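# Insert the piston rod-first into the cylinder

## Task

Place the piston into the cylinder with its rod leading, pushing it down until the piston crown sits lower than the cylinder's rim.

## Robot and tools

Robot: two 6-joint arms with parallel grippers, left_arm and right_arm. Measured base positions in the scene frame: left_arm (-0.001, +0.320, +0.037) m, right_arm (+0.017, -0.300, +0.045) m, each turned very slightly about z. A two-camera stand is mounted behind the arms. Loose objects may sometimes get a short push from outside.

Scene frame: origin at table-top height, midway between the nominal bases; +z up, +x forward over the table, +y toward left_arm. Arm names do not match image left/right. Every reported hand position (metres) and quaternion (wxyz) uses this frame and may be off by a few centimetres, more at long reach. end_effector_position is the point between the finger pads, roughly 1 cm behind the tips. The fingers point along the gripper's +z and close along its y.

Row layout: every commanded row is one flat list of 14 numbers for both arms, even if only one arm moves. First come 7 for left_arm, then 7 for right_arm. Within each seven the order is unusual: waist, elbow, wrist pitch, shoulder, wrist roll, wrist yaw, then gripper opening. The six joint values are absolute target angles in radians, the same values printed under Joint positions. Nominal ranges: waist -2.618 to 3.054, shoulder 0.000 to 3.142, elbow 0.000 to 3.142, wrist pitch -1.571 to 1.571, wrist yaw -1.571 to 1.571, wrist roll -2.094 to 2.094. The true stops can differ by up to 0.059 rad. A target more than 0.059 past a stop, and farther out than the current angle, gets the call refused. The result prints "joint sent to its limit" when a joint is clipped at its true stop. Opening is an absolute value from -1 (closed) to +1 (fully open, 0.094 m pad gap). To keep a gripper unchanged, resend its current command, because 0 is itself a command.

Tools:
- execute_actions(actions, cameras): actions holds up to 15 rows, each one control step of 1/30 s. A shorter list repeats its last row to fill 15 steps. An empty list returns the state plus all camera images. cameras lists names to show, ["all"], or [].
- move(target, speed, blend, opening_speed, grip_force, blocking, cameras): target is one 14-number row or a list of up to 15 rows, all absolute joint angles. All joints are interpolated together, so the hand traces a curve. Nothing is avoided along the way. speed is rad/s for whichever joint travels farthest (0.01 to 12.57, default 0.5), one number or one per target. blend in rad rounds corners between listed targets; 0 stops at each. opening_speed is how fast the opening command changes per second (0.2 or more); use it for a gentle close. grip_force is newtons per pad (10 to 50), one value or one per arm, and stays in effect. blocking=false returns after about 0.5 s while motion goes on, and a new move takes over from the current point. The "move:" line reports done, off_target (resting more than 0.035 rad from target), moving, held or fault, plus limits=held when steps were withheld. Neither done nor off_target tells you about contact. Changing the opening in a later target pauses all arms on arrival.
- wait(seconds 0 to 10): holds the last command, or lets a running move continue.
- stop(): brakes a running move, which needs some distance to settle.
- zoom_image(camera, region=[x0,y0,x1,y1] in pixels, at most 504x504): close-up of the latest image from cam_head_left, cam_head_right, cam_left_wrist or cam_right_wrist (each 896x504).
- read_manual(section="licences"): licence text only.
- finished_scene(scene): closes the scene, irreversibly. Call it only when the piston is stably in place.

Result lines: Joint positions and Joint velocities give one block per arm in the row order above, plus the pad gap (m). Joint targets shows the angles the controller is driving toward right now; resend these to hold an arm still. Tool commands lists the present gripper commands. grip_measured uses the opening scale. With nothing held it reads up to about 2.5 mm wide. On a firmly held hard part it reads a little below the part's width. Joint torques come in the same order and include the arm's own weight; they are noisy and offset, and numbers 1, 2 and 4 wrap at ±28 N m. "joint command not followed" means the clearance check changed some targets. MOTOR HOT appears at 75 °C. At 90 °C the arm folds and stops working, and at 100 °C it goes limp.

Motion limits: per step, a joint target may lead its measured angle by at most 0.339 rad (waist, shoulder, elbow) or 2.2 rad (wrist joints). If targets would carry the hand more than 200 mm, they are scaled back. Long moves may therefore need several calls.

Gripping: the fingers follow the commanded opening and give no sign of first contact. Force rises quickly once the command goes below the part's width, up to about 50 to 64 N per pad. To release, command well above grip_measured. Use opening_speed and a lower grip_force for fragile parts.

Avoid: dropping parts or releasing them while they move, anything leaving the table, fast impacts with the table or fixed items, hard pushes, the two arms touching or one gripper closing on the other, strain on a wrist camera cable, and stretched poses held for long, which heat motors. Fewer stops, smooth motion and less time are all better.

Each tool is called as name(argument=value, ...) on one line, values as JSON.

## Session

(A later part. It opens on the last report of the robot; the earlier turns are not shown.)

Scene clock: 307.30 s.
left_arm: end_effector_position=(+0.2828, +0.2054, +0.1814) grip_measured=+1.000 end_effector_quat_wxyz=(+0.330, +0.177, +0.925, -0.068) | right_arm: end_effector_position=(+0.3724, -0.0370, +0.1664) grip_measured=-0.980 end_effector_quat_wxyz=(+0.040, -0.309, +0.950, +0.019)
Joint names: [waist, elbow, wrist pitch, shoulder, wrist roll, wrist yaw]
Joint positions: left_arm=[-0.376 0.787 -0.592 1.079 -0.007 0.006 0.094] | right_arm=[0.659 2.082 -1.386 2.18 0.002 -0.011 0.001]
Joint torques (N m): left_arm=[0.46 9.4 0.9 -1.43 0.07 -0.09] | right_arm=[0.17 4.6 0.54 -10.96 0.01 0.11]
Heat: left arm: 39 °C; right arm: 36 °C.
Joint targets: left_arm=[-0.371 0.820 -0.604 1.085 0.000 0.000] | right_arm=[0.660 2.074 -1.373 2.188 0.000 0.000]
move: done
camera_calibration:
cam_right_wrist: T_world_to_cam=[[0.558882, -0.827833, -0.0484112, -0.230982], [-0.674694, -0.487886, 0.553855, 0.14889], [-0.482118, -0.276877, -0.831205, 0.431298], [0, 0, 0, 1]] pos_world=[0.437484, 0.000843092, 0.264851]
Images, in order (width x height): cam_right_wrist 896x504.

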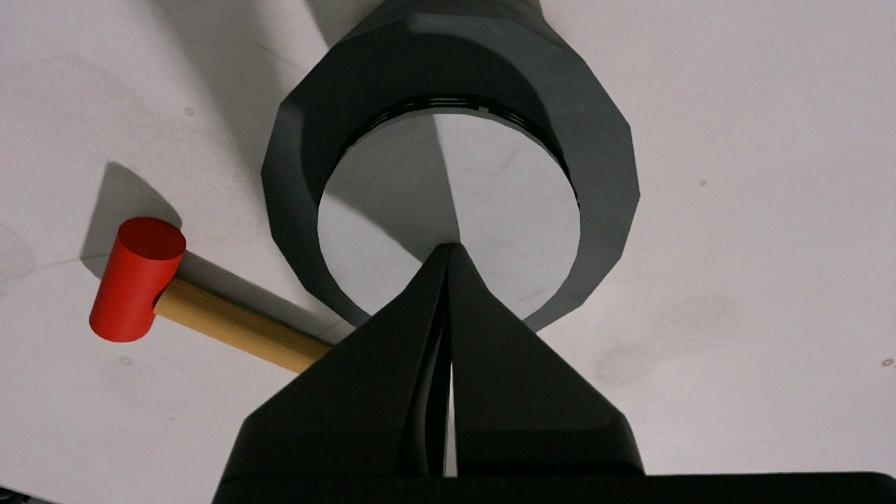

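move(target=[[-0.371, 0.82, -0.604, 1.085, 0.0, 0.0, 1.0, 0.660, 1.985, -1.40, 2.33, 0.0, 0.0, -0.98], [-0.371, 0.82, -0.604, 1.085, 0.0, 0.0, 1.0, 0.660, 1.94, -1.40, 2.42, 0.0, 0.0, -0.98]], speed=0.1, blend=[0.005, 0], cameras=["cam_right_wrist", "cam_head_left"])

zoom_image(camera="cam_right_wrist", region=[240, 60, 660, 330])

zoom_image(camera="cam_head_left", region=[330, 180, 440, 300])

Scene clock: 310.67 s.
left_arm: end_effector_position=(+0.2828, +0.2054, +0.1814) grip_measured=+1.000 end_effector_quat_wxyz=(+0.330, +0.177, +0.925, -0.068) | right_arm: end_effector_position=(+0.3706, -0.0384, +0.1549) grip_measured=-0.980 end_effector_quat_wxyz=(+0.025, -0.309, +0.951, +0.014)
Joint names: [waist, elbow, wrist pitch, shoulder, wrist roll, wrist yaw]
Joint positions: left_arm=[-0.376 0.787 -0.592 1.079 -0.007 0.006 0.094] | right_arm=[0.659 2.074 -1.388 2.202 0.002 -0.011 0.001]
Joint torques (N m): left_arm=[0.46 9.4 0.9 -1.44 0.07 -0.09] | right_arm=[0.1 -5.04 0.22 8.25 -0.01 0.11]
Heat: left arm: 39 °C; right arm: 36 °C.
Joint targets: left_arm=[-0.371 0.820 -0.604 1.085 0.000 0.000] | right_arm=[0.660 1.940 -1.400 2.420 0.000 0.000]
move: off_target (right_arm); right_arm: the shoulder is farthest, 0.218 rad from its target
camera_calibration:
cam_right_wrist: T_world_to_cam=[[0.557653, -0.828735, -0.0471351, -0.231435], [-0.660002, -0.477118, 0.580307, 0.144159], [-0.503409, -0.2925, -0.813033, 0.425], [0, 0, 0, 1]] pos_world=[0.438154, 0.00129465, 0.250974]
Images, in order (width x height): cam_head_left 896x504, cam_right_wrist 896x504.

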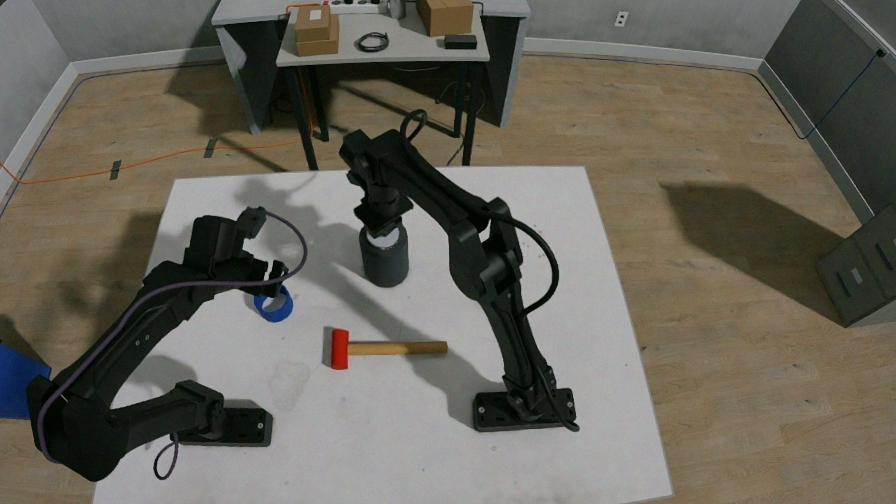

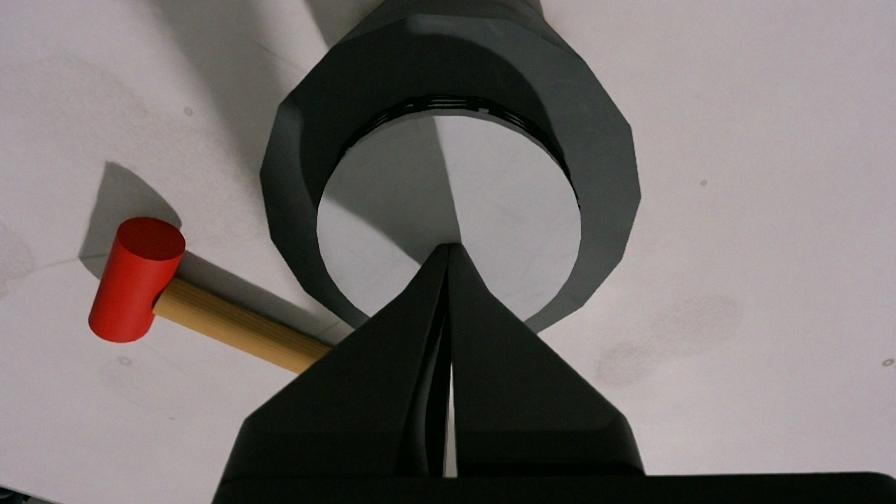

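Scaled by 1.200 from the camera's 896x504 image, which has a finer 1280x720 frame.

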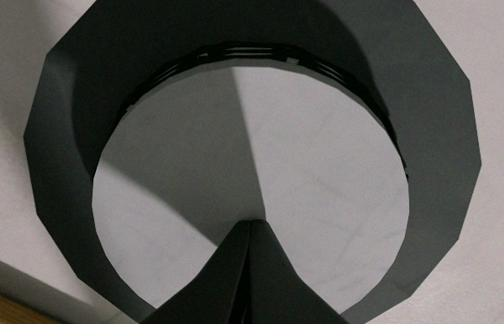

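Scaled by 4.200 from the camera's 896x504 image, which has a finer 1280x720 frame.

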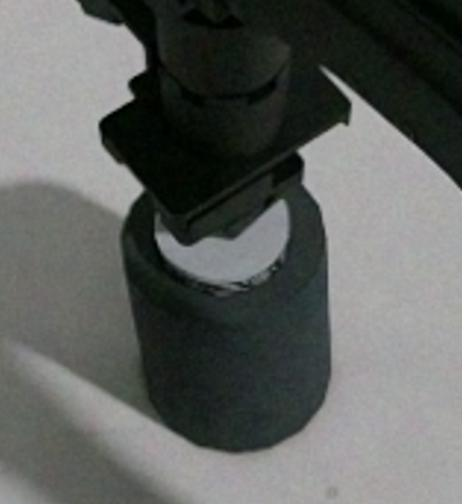

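execute_actions(actions=[], cameras=["cam_left_wrist"])

zoom_image(camera="cam_left_wrist", region=[350, 205, 510, 365])

zoom_image(camera="cam_left_wrist", region=[460, 210, 510, 260])

zoom_image(camera="cam_left_wrist", region=[350, 270, 420, 340])

Scene clock: 315.23 s.
left_arm: end_effector_position=(+0.2828, +0.2054, +0.1814) grip_measured=+1.000 end_effector_quat_wxyz=(+0.330, +0.177, +0.925, -0.068) | right_arm: end_effector_position=(+0.3706, -0.0384, +0.1549) grip_measured=-0.980 end_effector_quat_wxyz=(+0.025, -0.309, +0.951, +0.014)
Joint names: [waist, elbow, wrist pitch, shoulder, wrist roll, wrist yaw]
Joint positions: left_arm=[-0.376 0.787 -0.592 1.079 -0.007 0.006 0.094] | right_arm=[0.659 2.074 -1.388 2.202 0.002 -0.011 0.001]
Joint velocities: within noise
Joint torques (N m): left_arm=[0.46 9.39 0.89 -1.43 0.07 -0.09] | right_arm=[-0.01 -4.97 0.22 8.39 -0.01 0.1]
Motor temperatures (°C): left_arm=[28 33 39 28 27 27 25] | right_arm=[30 32 36 32 28 29 31]
Heat: left arm: 39 °C; right arm: 36 °C.
Joint targets: left_arm=[-0.371 0.820 -0.604 1.085 0.000 0.000] | right_arm=[0.660 1.940 -1.400 2.420 0.000 0.000]
Tool commands: left_gripper/opening=+1.0 right_gripper/opening=-0.98
camera_calibration:
cam_left_wrist: T_world_to_cam=[[-0.390462, -0.918778, -0.0581894, 0.311085], [-0.919846, 0.391944, -0.0162418, 0.188549], [0.0377296, 0.0471835, -0.998173, 0.281795], [0, 0, 0, 1]] pos_world=[0.284271, 0.198621, 0.302445]
Images, in order (width x height): cam_left_wrist 896x504.

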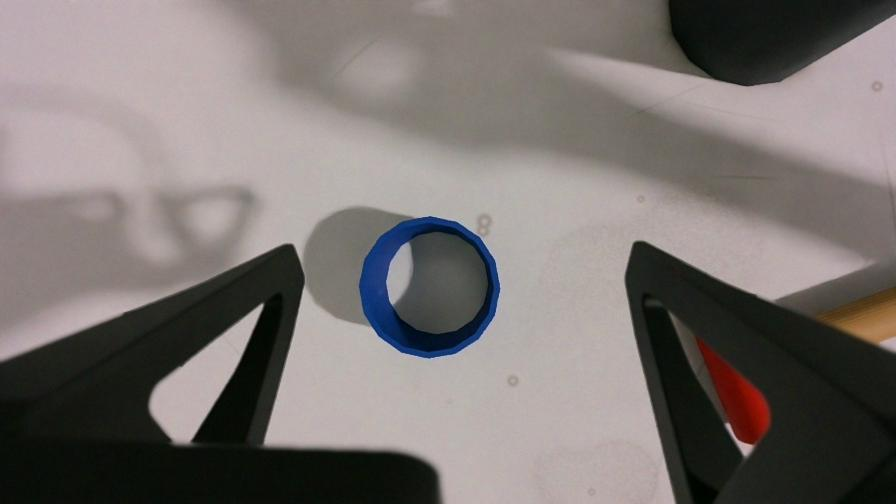

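Scaled by 3.150 from the camera's 896x504 image, which has a finer 1280x720 frame.

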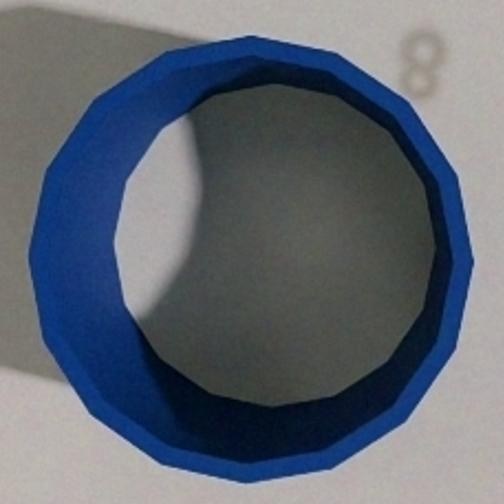

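Scaled by 10.080 from the camera's 896x504 image, which has a finer 1280x720 frame.

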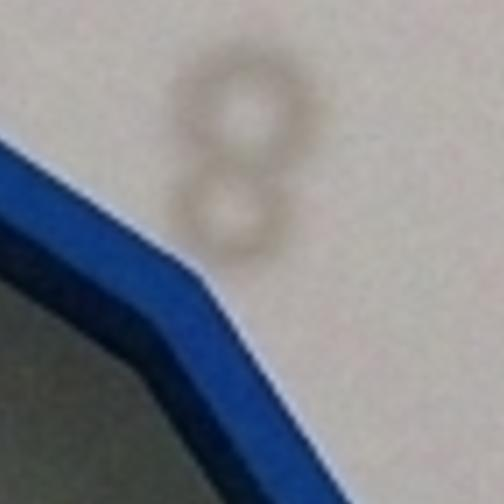

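Scaled by 7.200 from the camera's 896x504 image, which has a finer 1280x720 frame.

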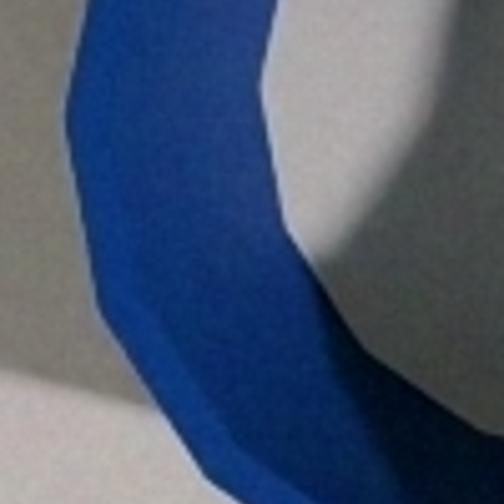

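execute_actions(actions=[], cameras=["cam_head_left", "cam_head_right"])

zoom_image(camera="cam_head_left", region=[240, 260, 310, 335])

zoom_image(camera="cam_head_right", region=[250, 260, 320, 335])

Scene clock: 323.20 s.
left_arm: end_effector_position=(+0.2828, +0.2054, +0.1814) grip_measured=+1.000 end_effector_quat_wxyz=(+0.330, +0.177, +0.925, -0.068) | right_arm: end_effector_position=(+0.3706, -0.0384, +0.1549) grip_measured=-0.980 end_effector_quat_wxyz=(+0.025, -0.309, +0.951, +0.014)
Joint names: [waist, elbow, wrist pitch, shoulder, wrist roll, wrist yaw]
Joint positions: left_arm=[-0.376 0.787 -0.592 1.079 -0.007 0.006 0.094] | right_arm=[0.659 2.074 -1.388 2.202 0.002 -0.011 0.001]
Joint velocities: within noise
Joint torques (N m): left_arm=[0.44 9.4 0.9 -1.43 0.08 -0.09] | right_arm=[0.21 -5.01 0.19 8.27 -0.01 0.1]
Motor temperatures (°C): left_arm=[28 33 38 28 27 27 25] | right_arm=[30 31 36 32 28 29 31]
Heat: left arm: 38 °C; right arm: 36 °C.
Joint targets: left_arm=[-0.371 0.820 -0.604 1.085 0.000 0.000] | right_arm=[0.660 1.940 -1.400 2.420 0.000 0.000]
Tool commands: left_gripper/opening=+1.0 right_gripper/opening=-0.98
Images, in order (width x height): cam_head_left 896x504, cam_head_right 896x504.

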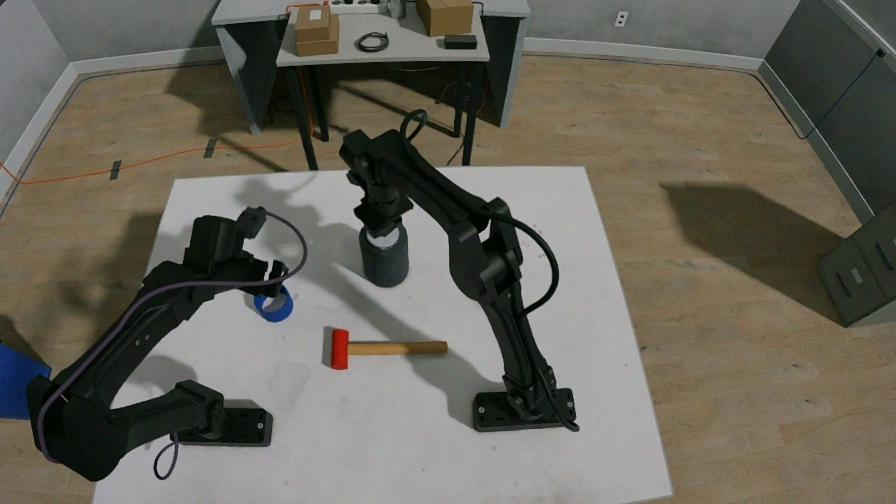

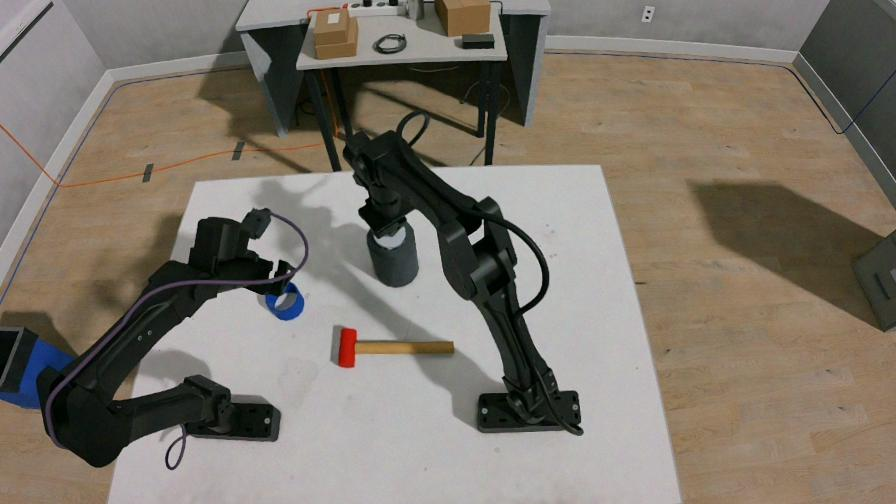

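Scaled by 6.720 from the camera's 896x504 image, which has a finer 1280x720 frame.

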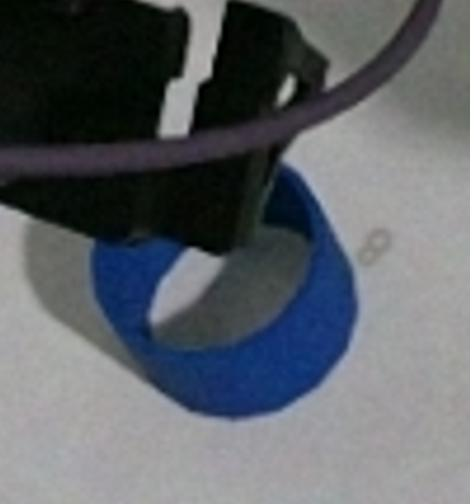

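Scaled by 6.720 from the camera's 896x504 image, which has a finer 1280x720 frame.

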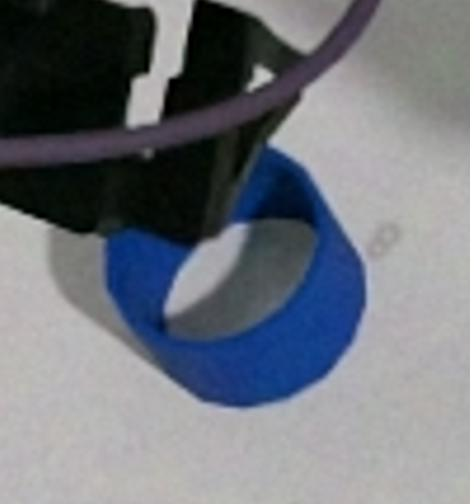

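move(target=[[-0.371, 0.82, -0.604, 1.085, 0.0, 0.0, 1.0, 0.660, 2.265, -1.50, 2.235, 0.0, 0.0, -0.98], [-0.371, 0.82, -0.604, 1.085, 0.0, 0.0, 1.0, 0.660, 2.265, -1.50, 2.235, 0.0, 0.0, 0.68], [-0.371, 0.82, -0.604, 1.085, 0.0, 0.0, 1.0, 0.660, 2.09, -1.375, 2.175, 0.0, 0.0, 0.68], [-0.371, 0.82, -0.604, 1.085, 0.0, 0.0, 1.0, 0.660, 2.09, -1.375, 2.20, 0.0, 0.0, 0.25]], speed=0.5, blend=[0, 0, 0, 0], cameras=["cam_right_wrist"])

Scene clock: 345.90 s.
left_arm: end_effector_position=(+0.2828, +0.2054, +0.1814) grip_measured=+1.000 end_effector_quat_wxyz=(+0.330, +0.177, +0.925, -0.068) | right_arm: end_effector_position=(+0.3753, -0.0341, +0.1569) grip_measured=+0.449 end_effector_quat_wxyz=(+0.032, -0.310, +0.950, +0.018)
Joint names: [waist, elbow, wrist pitch, shoulder, wrist roll, wrist yaw]
Joint positions: left_arm=[-0.376 0.787 -0.592 1.079 -0.007 0.006 0.094] | right_arm=[0.659 2.103 -1.388 2.215 0.001 -0.014 0.068]
Joint torques (N m): left_arm=[0.44 9.42 0.9 -1.44 0.07 -0.09] | right_arm=[0.17 4.25 0.48 -13.3 -0.01 0.14]
Heat: left arm: 38 °C; right arm: 35 °C.
Joint targets: left_arm=[-0.371 0.820 -0.604 1.085 0.000 0.000] | right_arm=[0.660 2.090 -1.375 2.200 0.000 0.000]
move: done
camera_calibration:
cam_right_wrist: T_world_to_cam=[[0.55897, -0.827608, -0.0511644, -0.230271], [-0.665631, -0.484653, 0.567491, 0.152054], [-0.494457, -0.283154, -0.821788, 0.428549], [0, 0, 0, 1]] pos_world=[0.441826, 0.00446524, 0.254106]
Images, in order (width x height): cam_right_wrist 896x504.

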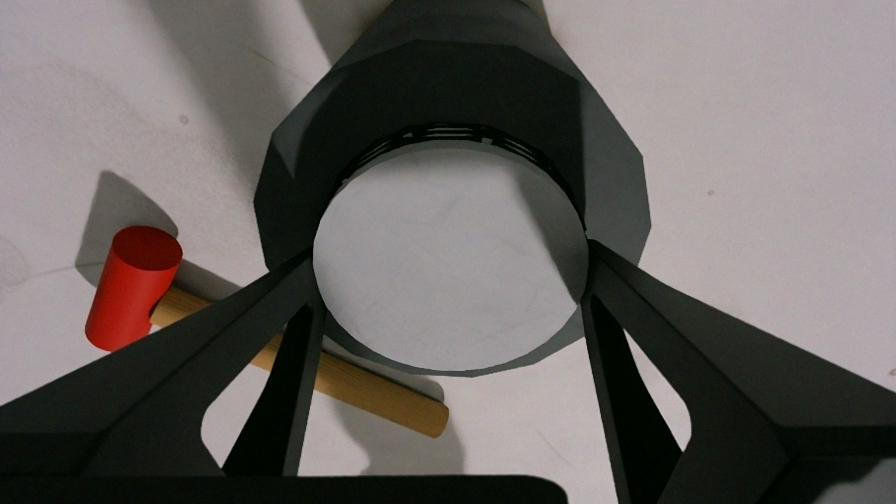

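move(target=[[-0.371, 0.82, -0.604, 1.085, 0.0, 0.0, 1.0, 0.660, 2.03, -1.285, 2.27, 0.0, 0.0, 0.25], [-0.371, 0.82, -0.604, 1.085, 0.0, 0.0, 1.0, 0.660, 2.03, -1.375, 2.27, 0.0, 0.1, 0.25], [-0.371, 0.82, -0.604, 1.085, 0.0, 0.0, 1.0, 0.660, 2.03, -1.475, 2.27, 0.0, 0.0, 0.25], [-0.371, 0.82, -0.604, 1.085, 0.0, 0.0, 1.0, 0.660, 2.03, -1.375, 2.27, 0.0, -0.1, 0.25], [-0.371, 0.82, -0.604, 1.085, 0.0, 0.0, 1.0, 0.660, 2.03, -1.285, 2.27, 0.0, 0.0, 0.25], [-0.371, 0.82, -0.604, 1.085, 0.0, 0.0, 1.0, 0.660, 2.03, -1.375, 2.27, 0.06, 0.06, 0.25], [-0.371, 0.82, -0.604, 1.085, 0.0, 0.0, 1.0, 0.660, 2.03, -1.375, 2.27, -0.06, -0.06, 0.25], [-0.371, 0.82, -0.604, 1.085, 0.0, 0.0, 1.0, 0.660, 2.03, -1.375, 2.27, 0.0, 0.0, 0.25]], speed=0.3, blend=[0.02, 0.02, 0.02, 0.02, 0.02, 0.02, 0.02, 0], cameras=["cam_right_wrist"])

zoom_image(camera="cam_right_wrist", region=[240, 80, 660, 400])

Scene clock: 349.73 s.
left_arm: end_effector_position=(+0.2828, +0.2054, +0.1814) grip_measured=+1.000 end_effector_quat_wxyz=(+0.330, +0.177, +0.925, -0.068) | right_arm: end_effector_position=(+0.3745, -0.0340, +0.1535) grip_measured=+0.449 end_effector_quat_wxyz=(+0.033, -0.318, +0.947, +0.016)
Joint names: [waist, elbow, wrist pitch, shoulder, wrist roll, wrist yaw]
Joint positions: left_arm=[-0.376 0.787 -0.592 1.079 -0.007 0.006 0.094] | right_arm=[0.662 2.08 -1.369 2.209 -0.014 -0.011 0.068]
Joint torques (N m): left_arm=[0.46 9.4 0.9 -1.44 0.07 -0.09] | right_arm=[-0.09 1.63 0.29 -6.54 0.14 0.11]
Heat: left arm: 38 °C; right arm: 35 °C.
Joint targets: left_arm=[-0.371 0.820 -0.604 1.085 0.000 0.000] | right_arm=[0.660 2.030 -1.375 2.270 0.000 0.000]
move: off_target (right_arm); right_arm: the shoulder is farthest, 0.061 rad from its target
camera_calibration:
cam_right_wrist: T_world_to_cam=[[0.573696, -0.817738, -0.0466717, -0.235719], [-0.658927, -0.494625, 0.566711, 0.150829], [-0.486506, -0.294367, -0.822594, 0.422194], [0, 0, 0, 1]] pos_world=[0.440016, 0.00612705, 0.250816]
Images, in order (width x height): cam_right_wrist 896x504.

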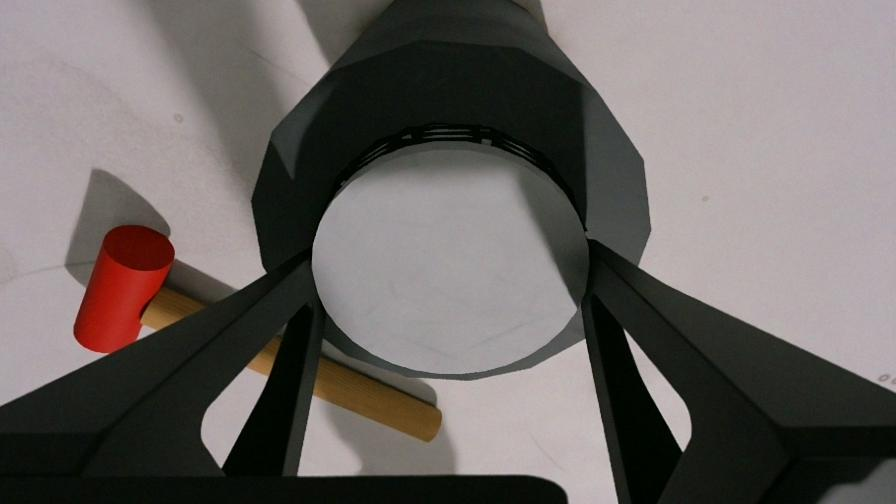

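Scaled by 1.200 from the camera's 896x504 image, which has a finer 1280x720 frame.

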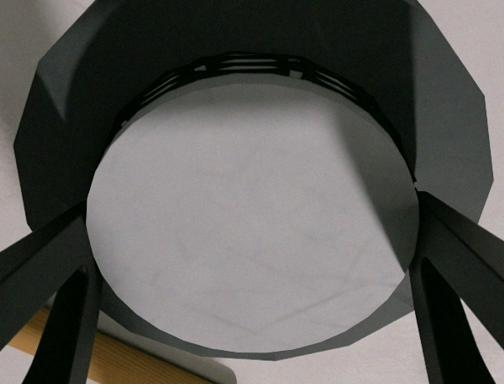

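move(target=[[-0.371, 0.82, -0.604, 1.085, 0.0, 0.0, 1.0, 0.660, 2.09, -1.375, 2.20, 0.0, 0.0, 0.68], [-0.371, 0.82, -0.604, 1.085, 0.0, 0.0, 1.0, 0.660, 2.265, -1.50, 2.225, 0.0, 0.0, 0.68], [-0.371, 0.82, -0.604, 1.085, 0.0, 0.0, 1.0, 0.658, 1.16, -0.43, 1.48, 0.0, 0.005, 0.68], [-0.371, 0.82, -0.604, 1.085, 0.0, 0.0, 1.0, 0.658, 0.77, 0.238, 1.535, 0.0, 0.005, 0.68]], speed=0.8, blend=[0, 0.05, 0.1, 0], cameras=["cam_right_wrist", "cam_head_left"])

Scene clock: 357.20 s.
left_arm: end_effector_position=(+0.2828, +0.2054, +0.1814) grip_measured=+1.000 end_effector_quat_wxyz=(+0.330, +0.177, +0.925, -0.068) | right_arm: end_effector_position=(+0.3749, -0.0346, +0.1778) grip_measured=+0.678 end_effector_quat_wxyz=(+0.472, -0.274, +0.823, +0.158)
Joint names: [waist, elbow, wrist pitch, shoulder, wrist roll, wrist yaw]
Joint positions: left_arm=[-0.376 0.787 -0.592 1.079 -0.007 0.006 0.094] | right_arm=[0.66 0.78 0.222 1.53 -0.004 -0.01 0.079]
Joint torques (N m): left_arm=[0.47 9.42 0.9 -1.43 0.08 -0.09] | right_arm=[-0.24 5.05 1.97 -5.93 0.04 0.17]
Heat: left arm: 38 °C; right arm: 35 °C.
Joint targets: left_arm=[-0.371 0.820 -0.604 1.085 0.000 0.000] | right_arm=[0.658 0.770 0.238 1.535 0.000 0.005]
move: done
camera_calibration:
cam_right_wrist: T_world_to_cam=[[0.606573, -0.793264, -0.0529298, -0.245596], [-0.752663, -0.551533, -0.359596, 0.334788], [0.256062, 0.257959, -0.931606, 0.202285], [0, 0, 0, 1]] pos_world=[0.349157, -0.062357, 0.295838]
Images, in order (width x height): cam_head_left 896x504, cam_right_wrist 896x504.

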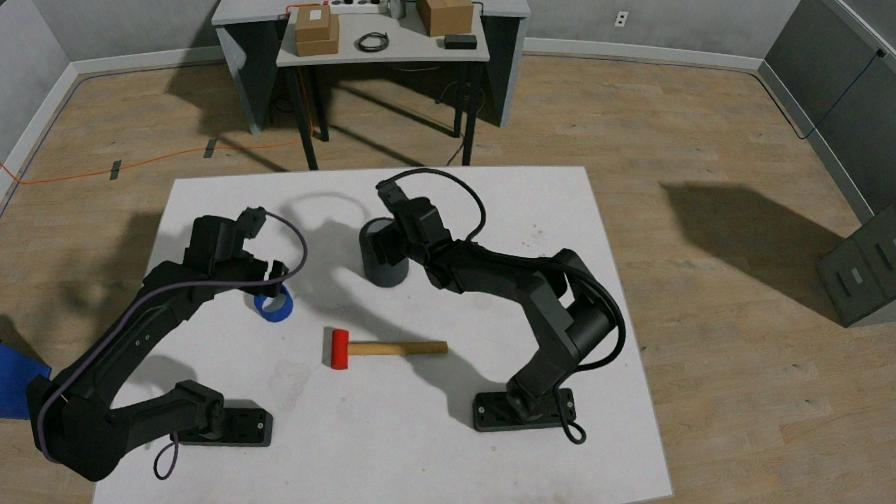

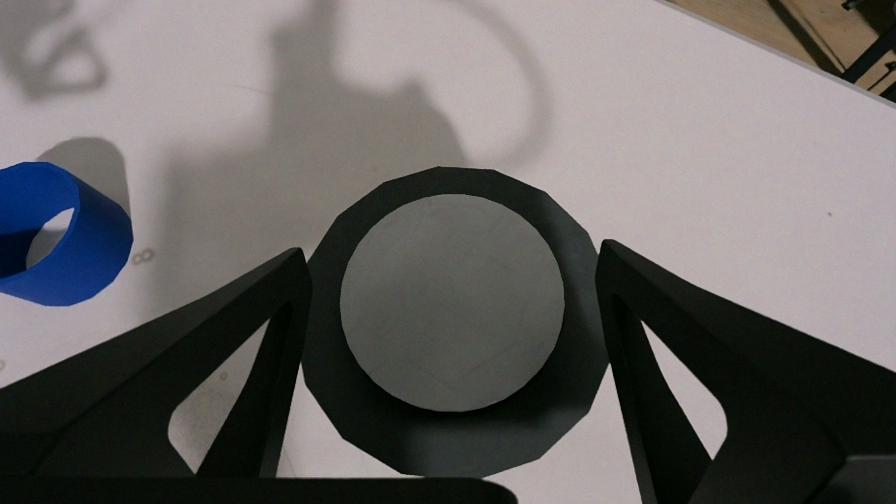

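move(target=[[-0.371, 0.82, -0.604, 1.085, 0.0, 0.0, 1.0, 0.658, 0.720, 0.338, 1.580, 0.0, 0.005, 0.68], [-0.371, 0.82, -0.604, 1.085, 0.0, 0.0, 1.0, 0.658, 0.720, 0.338, 1.580, 0.0, 0.005, 0.25]], speed=0.25, blend=[0, 0], cameras=["cam_right_wrist"])

Scene clock: 360.37 s.
left_arm: end_effector_position=(+0.2828, +0.2054, +0.1814) grip_measured=+1.000 end_effector_quat_wxyz=(+0.330, +0.177, +0.925, -0.068) | right_arm: end_effector_position=(+0.3752, -0.0346, +0.1604) grip_measured=+0.414 end_effector_quat_wxyz=(+0.476, -0.272, +0.821, +0.159)
Joint names: [waist, elbow, wrist pitch, shoulder, wrist roll, wrist yaw]
Joint positions: left_arm=[-0.376 0.787 -0.592 1.079 -0.007 0.006 0.094] | right_arm=[0.66 0.731 0.322 1.573 -0.001 -0.009 0.066]
Joint torques (N m): left_arm=[0.47 9.4 0.89 -1.44 0.08 -0.09] | right_arm=[-0.12 4.77 1.97 -5.9 0.01 0.14]
Heat: left arm: 38 °C; right arm: 35 °C.
Joint targets: left_arm=[-0.371 0.820 -0.604 1.085 0.000 0.000] | right_arm=[0.658 0.720 0.338 1.580 0.000 0.005]
move: done
camera_calibration:
cam_right_wrist: T_world_to_cam=[[0.605053, -0.794318, -0.0544956, -0.24595], [-0.751637, -0.547285, -0.368131, 0.329982], [0.262588, 0.2637, -0.928176, 0.183213], [0, 0, 0, 1]] pos_world=[0.34873, -0.063082, 0.278127]
Images, in order (width x height): cam_right_wrist 896x504.

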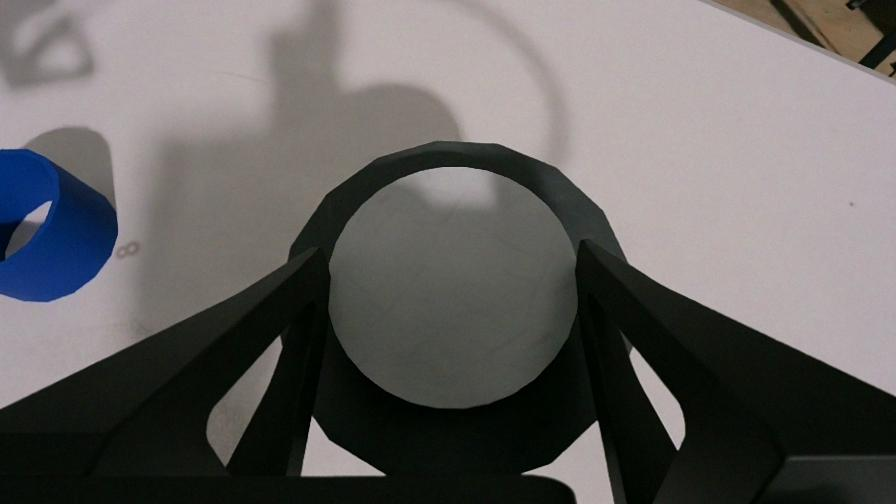

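move(target=[[-0.371, 0.82, -0.604, 1.085, 0.0, 0.0, 1.0, 0.656, 0.790, 0.31, 1.505, 0.0, 0.005, 0.25], [-0.371, 0.82, -0.604, 1.085, 0.0, 0.0, 1.0, 0.656, 0.894, 0.19, 1.436, 0.0, 0.005, 0.25]], speed=0.25, blend=[0.02, 0], cameras=["cam_right_wrist", "cam_head_left"])

zoom_image(camera="cam_head_left", region=[330, 150, 460, 300])

Scene clock: 363.43 s.
left_arm: end_effector_position=(+0.2828, +0.2054, +0.1814) grip_measured=+1.000 end_effector_quat_wxyz=(+0.330, +0.177, +0.925, -0.068) | right_arm: end_effector_position=(+0.3750, -0.0347, +0.2050) grip_measured=+0.411 end_effector_quat_wxyz=(+0.475, -0.272, +0.821, +0.159)
Joint names: [waist, elbow, wrist pitch, shoulder, wrist roll, wrist yaw]
Joint positions: left_arm=[-0.376 0.787 -0.592 1.079 -0.007 0.006 0.094] | right_arm=[0.66 0.844 0.113 1.478 -0.001 -0.009 0.066]
Joint torques (N m): left_arm=[0.46 9.42 0.9 -1.43 0.07 -0.09] | right_arm=[-0.32 9.99 2.72 -10.18 0.03 0.14]
Heat: left arm: 38 °C; right arm: 36 °C.
Joint targets: left_arm=[-0.371 0.820 -0.604 1.085 0.000 0.000] | right_arm=[0.656 0.894 0.190 1.436 0.000 0.005]
move: off_target (right_arm); right_arm: the wrist pitch is farthest, 0.077 rad from its target
camera_calibration:
cam_right_wrist: T_world_to_cam=[[0.605051, -0.794321, -0.0544814, -0.243543], [-0.751918, -0.547571, -0.367131, 0.346032], [0.261787, 0.263099, -0.928572, 0.225031], [0, 0, 0, 1]] pos_world=[0.348633, -0.0631796, 0.322728]
Images, in order (width x height): cam_head_left 896x504, cam_right_wrist 896x504.

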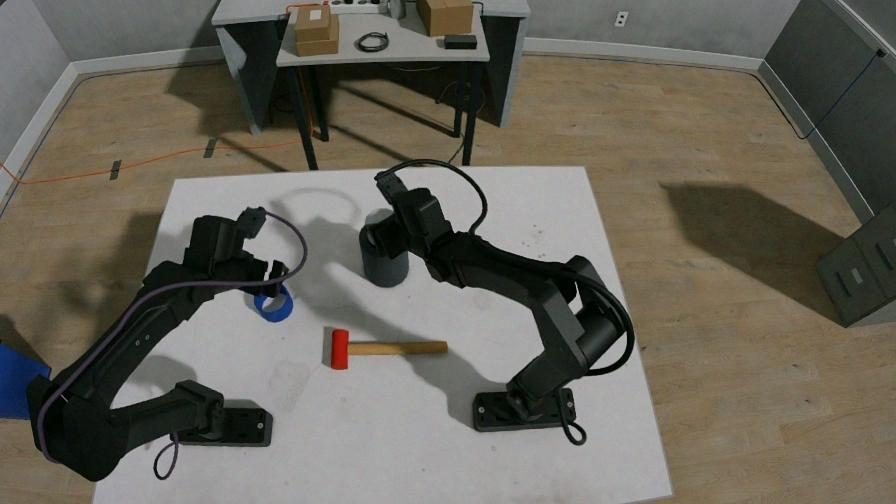

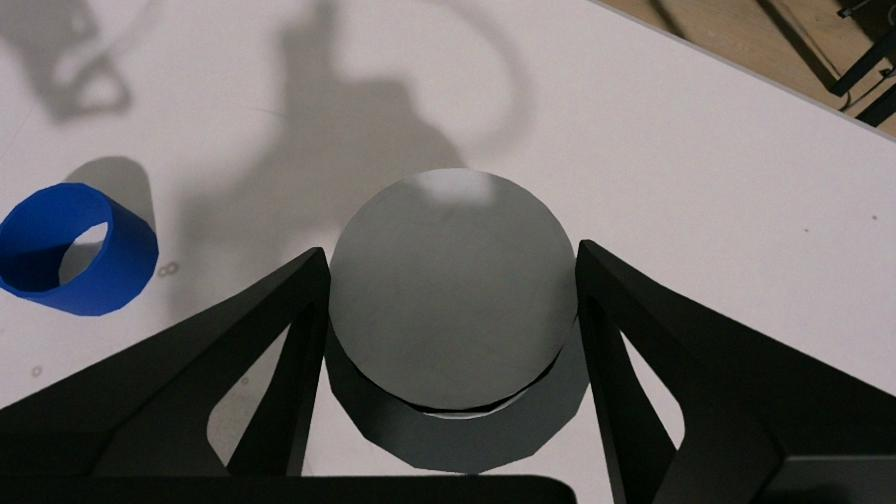

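Scaled by 3.360 from the camera's 896x504 image, which has a finer 1280x720 frame.

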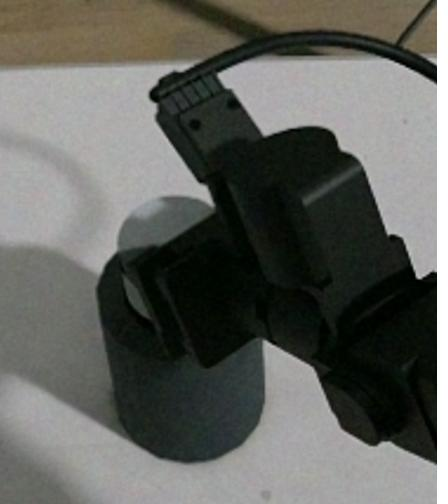

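move(target=[[-0.34, 0.77, -0.57, 1.20, 0.0, 0.0, 1.0, 0.656, 1.051, -0.024, 1.379, 0.0, 0.005, 0.25], [-0.306, 0.722, -0.547, 1.316, 0.0, 0.0, 1.0, 0.656, 1.259, -0.245, 1.3655, 0.0, 0.005, 0.25], [-0.306, 0.722, -0.547, 1.316, 0.0, 0.0, 1.0, 0.20, 1.259, -0.245, 1.3655, 0.0, 0.005, 0.25]], speed=0.4, blend=[0.04, 0.04, 0], cameras=["all"])

Scene clock: 368.50 s.
left_arm: end_effector_position=(+0.2760, +0.2281, +0.0980) grip_measured=+1.000 end_effector_quat_wxyz=(+0.206, +0.152, +0.966, -0.037) | right_arm: end_effector_position=(+0.4567, -0.2242, +0.3060) grip_measured=+0.411 end_effector_quat_wxyz=(+0.496, -0.073, +0.864, +0.041)
Joint names: [waist, elbow, wrist pitch, shoulder, wrist roll, wrist yaw]
Joint positions: left_arm=[-0.313 0.73 -0.57 1.309 -0.007 0.006 0.094] | right_arm=[0.198 1.203 -0.321 1.41 -0.001 0.002 0.066]
Joint torques (N m): left_arm=[0.59 5.72 0.89 -2.7 0.07 -0.09] | right_arm=[0.25 10.82 2.69 -10.32 -0.01 0.02]
Heat: left arm: 38 °C; right arm: 37 °C.
Joint targets: left_arm=[-0.306 0.722 -0.547 1.316 0.000 0.000] | right_arm=[0.200 1.259 -0.245 1.365 0.000 0.005]
move: off_target (right_arm); right_arm: the wrist pitch is farthest, 0.076 rad from its target
camera_calibration:
cam_left_wrist: T_world_to_cam=[[-0.344999, -0.937216, -0.0510014, 0.315422], [-0.913814, 0.322985, 0.246221, 0.160518], [-0.21429, 0.131552, -0.967871, 0.24506], [0, 0, 0, 1]] pos_world=[0.308018, 0.211536, 0.21375]
cam_right_wrist: T_world_to_cam=[[0.177516, -0.982859, -0.0497662, -0.28648], [-0.921262, -0.148183, -0.359608, 0.505386], [0.346069, 0.109684, -0.931776, 0.275453], [0, 0, 0, 1]] pos_world=[0.421122, -0.236893, 0.424144]

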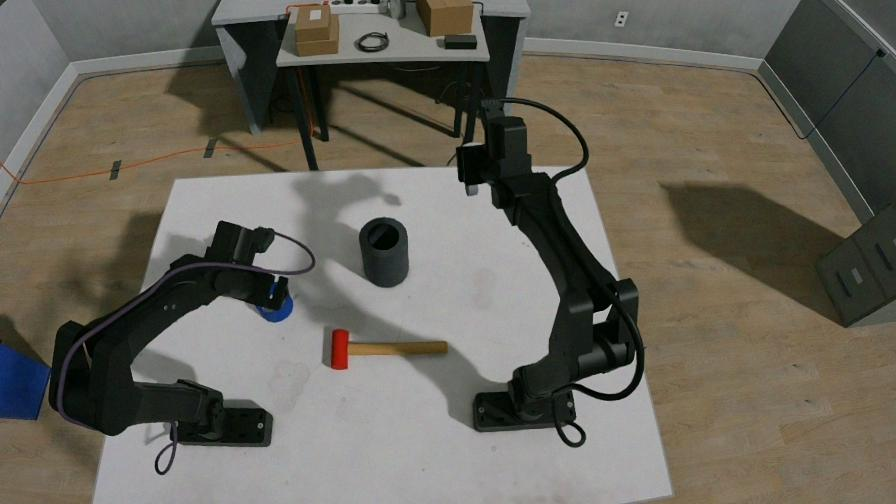

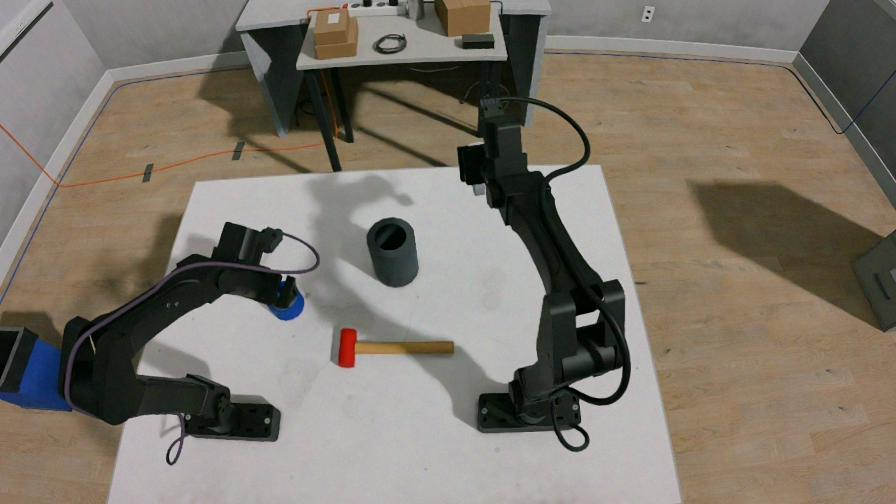

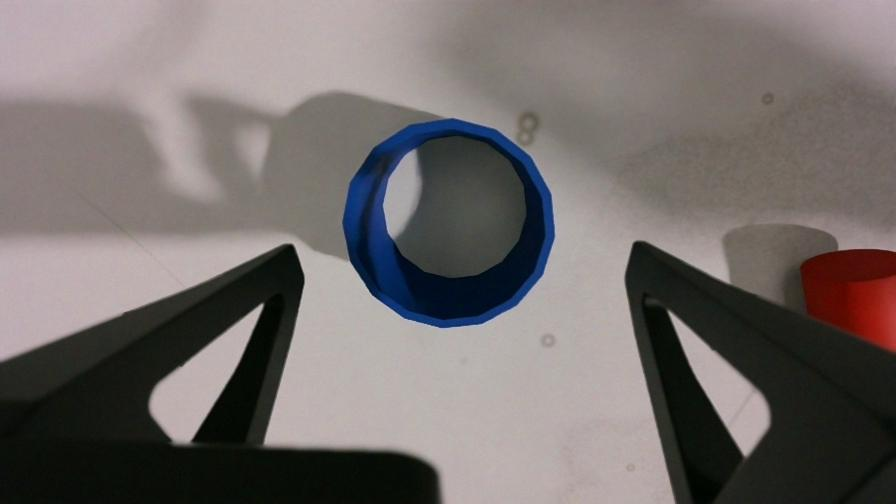

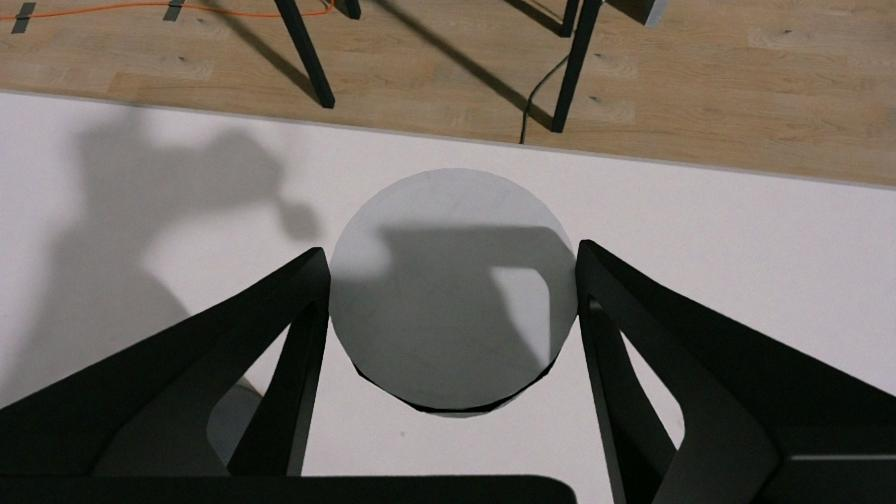

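move(target=[[-0.292, 0.64, -0.38, 1.40, 0.0, 0.0, 1.0, 0.20, 1.259, -0.245, 1.3655, 0.0, 0.005, 0.25], [-0.292, 0.552, -0.197, 1.494, 0.0, 0.0, 1.0, 0.20, 1.259, -0.245, 1.3655, 0.0, 0.005, 0.25]], speed=0.4, blend=[0.03, 0], cameras=["cam_left_wrist", "cam_head_left"])

Scene clock: 371.80 s.
left_arm: end_effector_position=(+0.2804, +0.2309, +0.0301) grip_measured=+1.000 end_effector_quat_wxyz=(+0.207, +0.146, +0.967, -0.035) | right_arm: end_effector_position=(+0.4567, -0.2242, +0.3060) grip_measured=+0.411 end_effector_quat_wxyz=(+0.496, -0.073, +0.864, +0.041)
Joint names: [waist, elbow, wrist pitch, shoulder, wrist roll, wrist yaw]
Joint positions: left_arm=[-0.299 0.558 -0.22 1.485 -0.007 0.006 0.094] | right_arm=[0.198 1.203 -0.321 1.41 -0.001 0.002 0.066]
Joint torques (N m): left_arm=[0.59 4.98 0.9 -3.3 0.08 -0.09] | right_arm=[0.28 10.77 2.7 -10.11 0.01 0.02]
Heat: left arm: 38 °C; right arm: 38 °C.
Joint targets: left_arm=[-0.292 0.552 -0.197 1.494 0.000 0.000] | right_arm=[0.200 1.259 -0.245 1.365 0.000 0.005]
move: off_target (right_arm); right_arm: the wrist pitch is farthest, 0.076 rad from its target
camera_calibration:
cam_left_wrist: T_world_to_cam=[[-0.332009, -0.941893, -0.0510628, 0.313602], [-0.918513, 0.310497, 0.244795, 0.184533], [-0.214716, 0.128176, -0.968229, 0.18075], [0, 0, 0, 1]] pos_world=[0.312424, 0.214915, 0.145848]
Images, in order (width x height): cam_head_left 896x504, cam_left_wrist 896x504.

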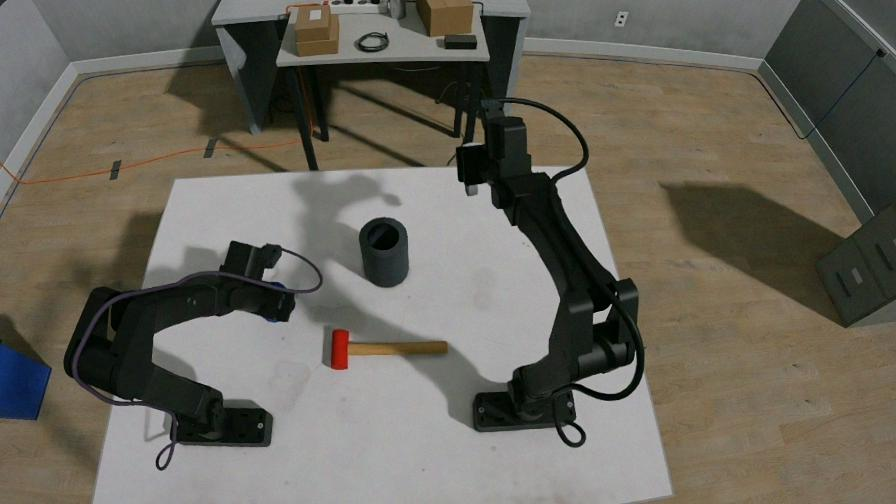

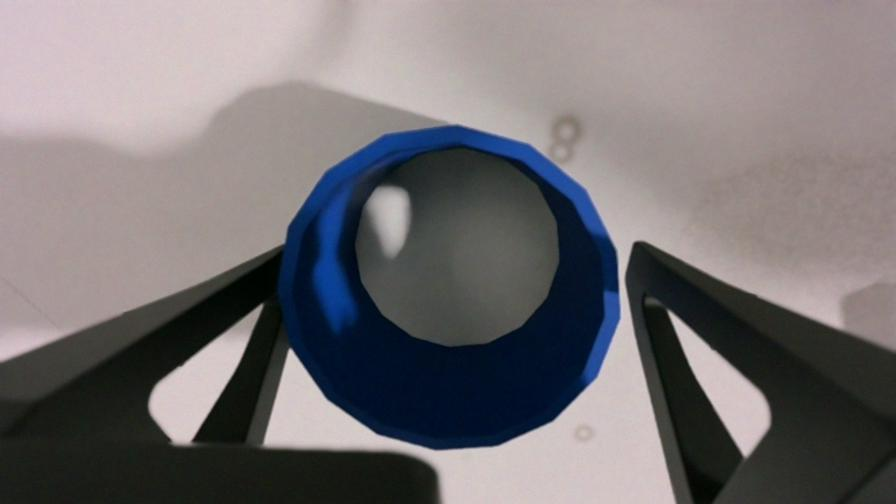

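zoom_image(camera="cam_left_wrist", region=[260, 110, 640, 460])

move(target=[-0.292, 0.552, -0.197, 1.494, 0.0, 0.0, 0.55, 0.20, 1.259, -0.245, 1.3655, 0.0, 0.005, 0.25], speed=0.4, opening_speed=0.6, cameras=["cam_left_wrist"])

Scaled by 1.326 from the camera's 896x504 image, which has a finer 1280x720 frame.

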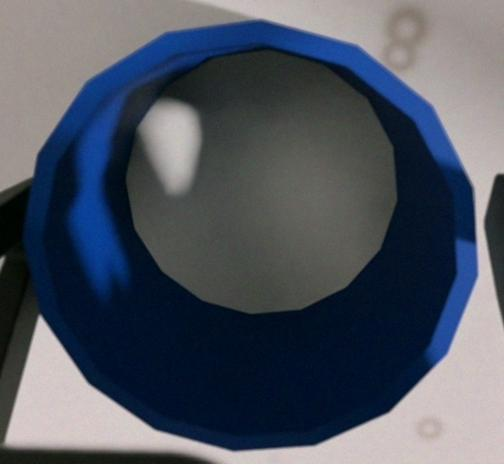

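Scene clock: 373.87 s.
left_arm: end_effector_position=(+0.2806, +0.2312, +0.0301) grip_measured=+0.700 end_effector_quat_wxyz=(+0.208, +0.146, +0.967, -0.035) | right_arm: end_effector_position=(+0.4567, -0.2242, +0.3060) grip_measured=+0.411 end_effector_quat_wxyz=(+0.496, -0.073, +0.864, +0.041)
Joint names: [waist, elbow, wrist pitch, shoulder, wrist roll, wrist yaw]
Joint positions: left_arm=[-0.299 0.558 -0.22 1.485 -0.007 0.004 0.08] | right_arm=[0.198 1.203 -0.321 1.41 -0.001 0.002 0.066]
Joint torques (N m): left_arm=[0.61 4.98 0.9 -3.3 0.07 -0.07] | right_arm=[0.28 10.73 2.73 -10.25 0.05 0.03]
Heat: left arm: 38 °C; right arm: 39 °C.
Joint targets: left_arm=[-0.292 0.552 -0.197 1.494 0.000 0.000] | right_arm=[0.200 1.259 -0.245 1.365 0.000 0.005]
move: off_target (right_arm); right_arm: the wrist pitch is farthest, 0.076 rad from its target
camera_calibration:
cam_left_wrist: T_world_to_cam=[[-0.331343, -0.942052, -0.0524409, 0.313762], [-0.918917, 0.3096, 0.244415, 0.184945], [-0.214016, 0.129174, -0.968252, 0.180424], [0, 0, 0, 1]] pos_world=[0.312526, 0.215015, 0.145947]
Images, in order (width x height): cam_left_wrist 896x504.

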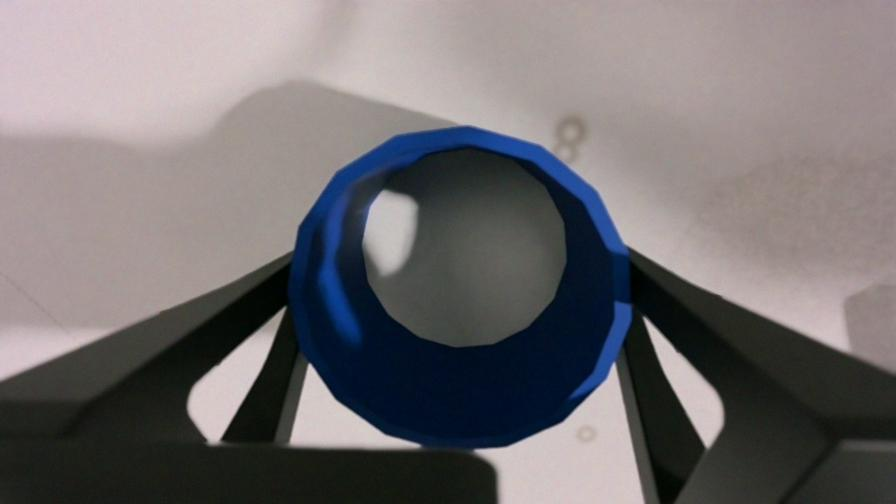

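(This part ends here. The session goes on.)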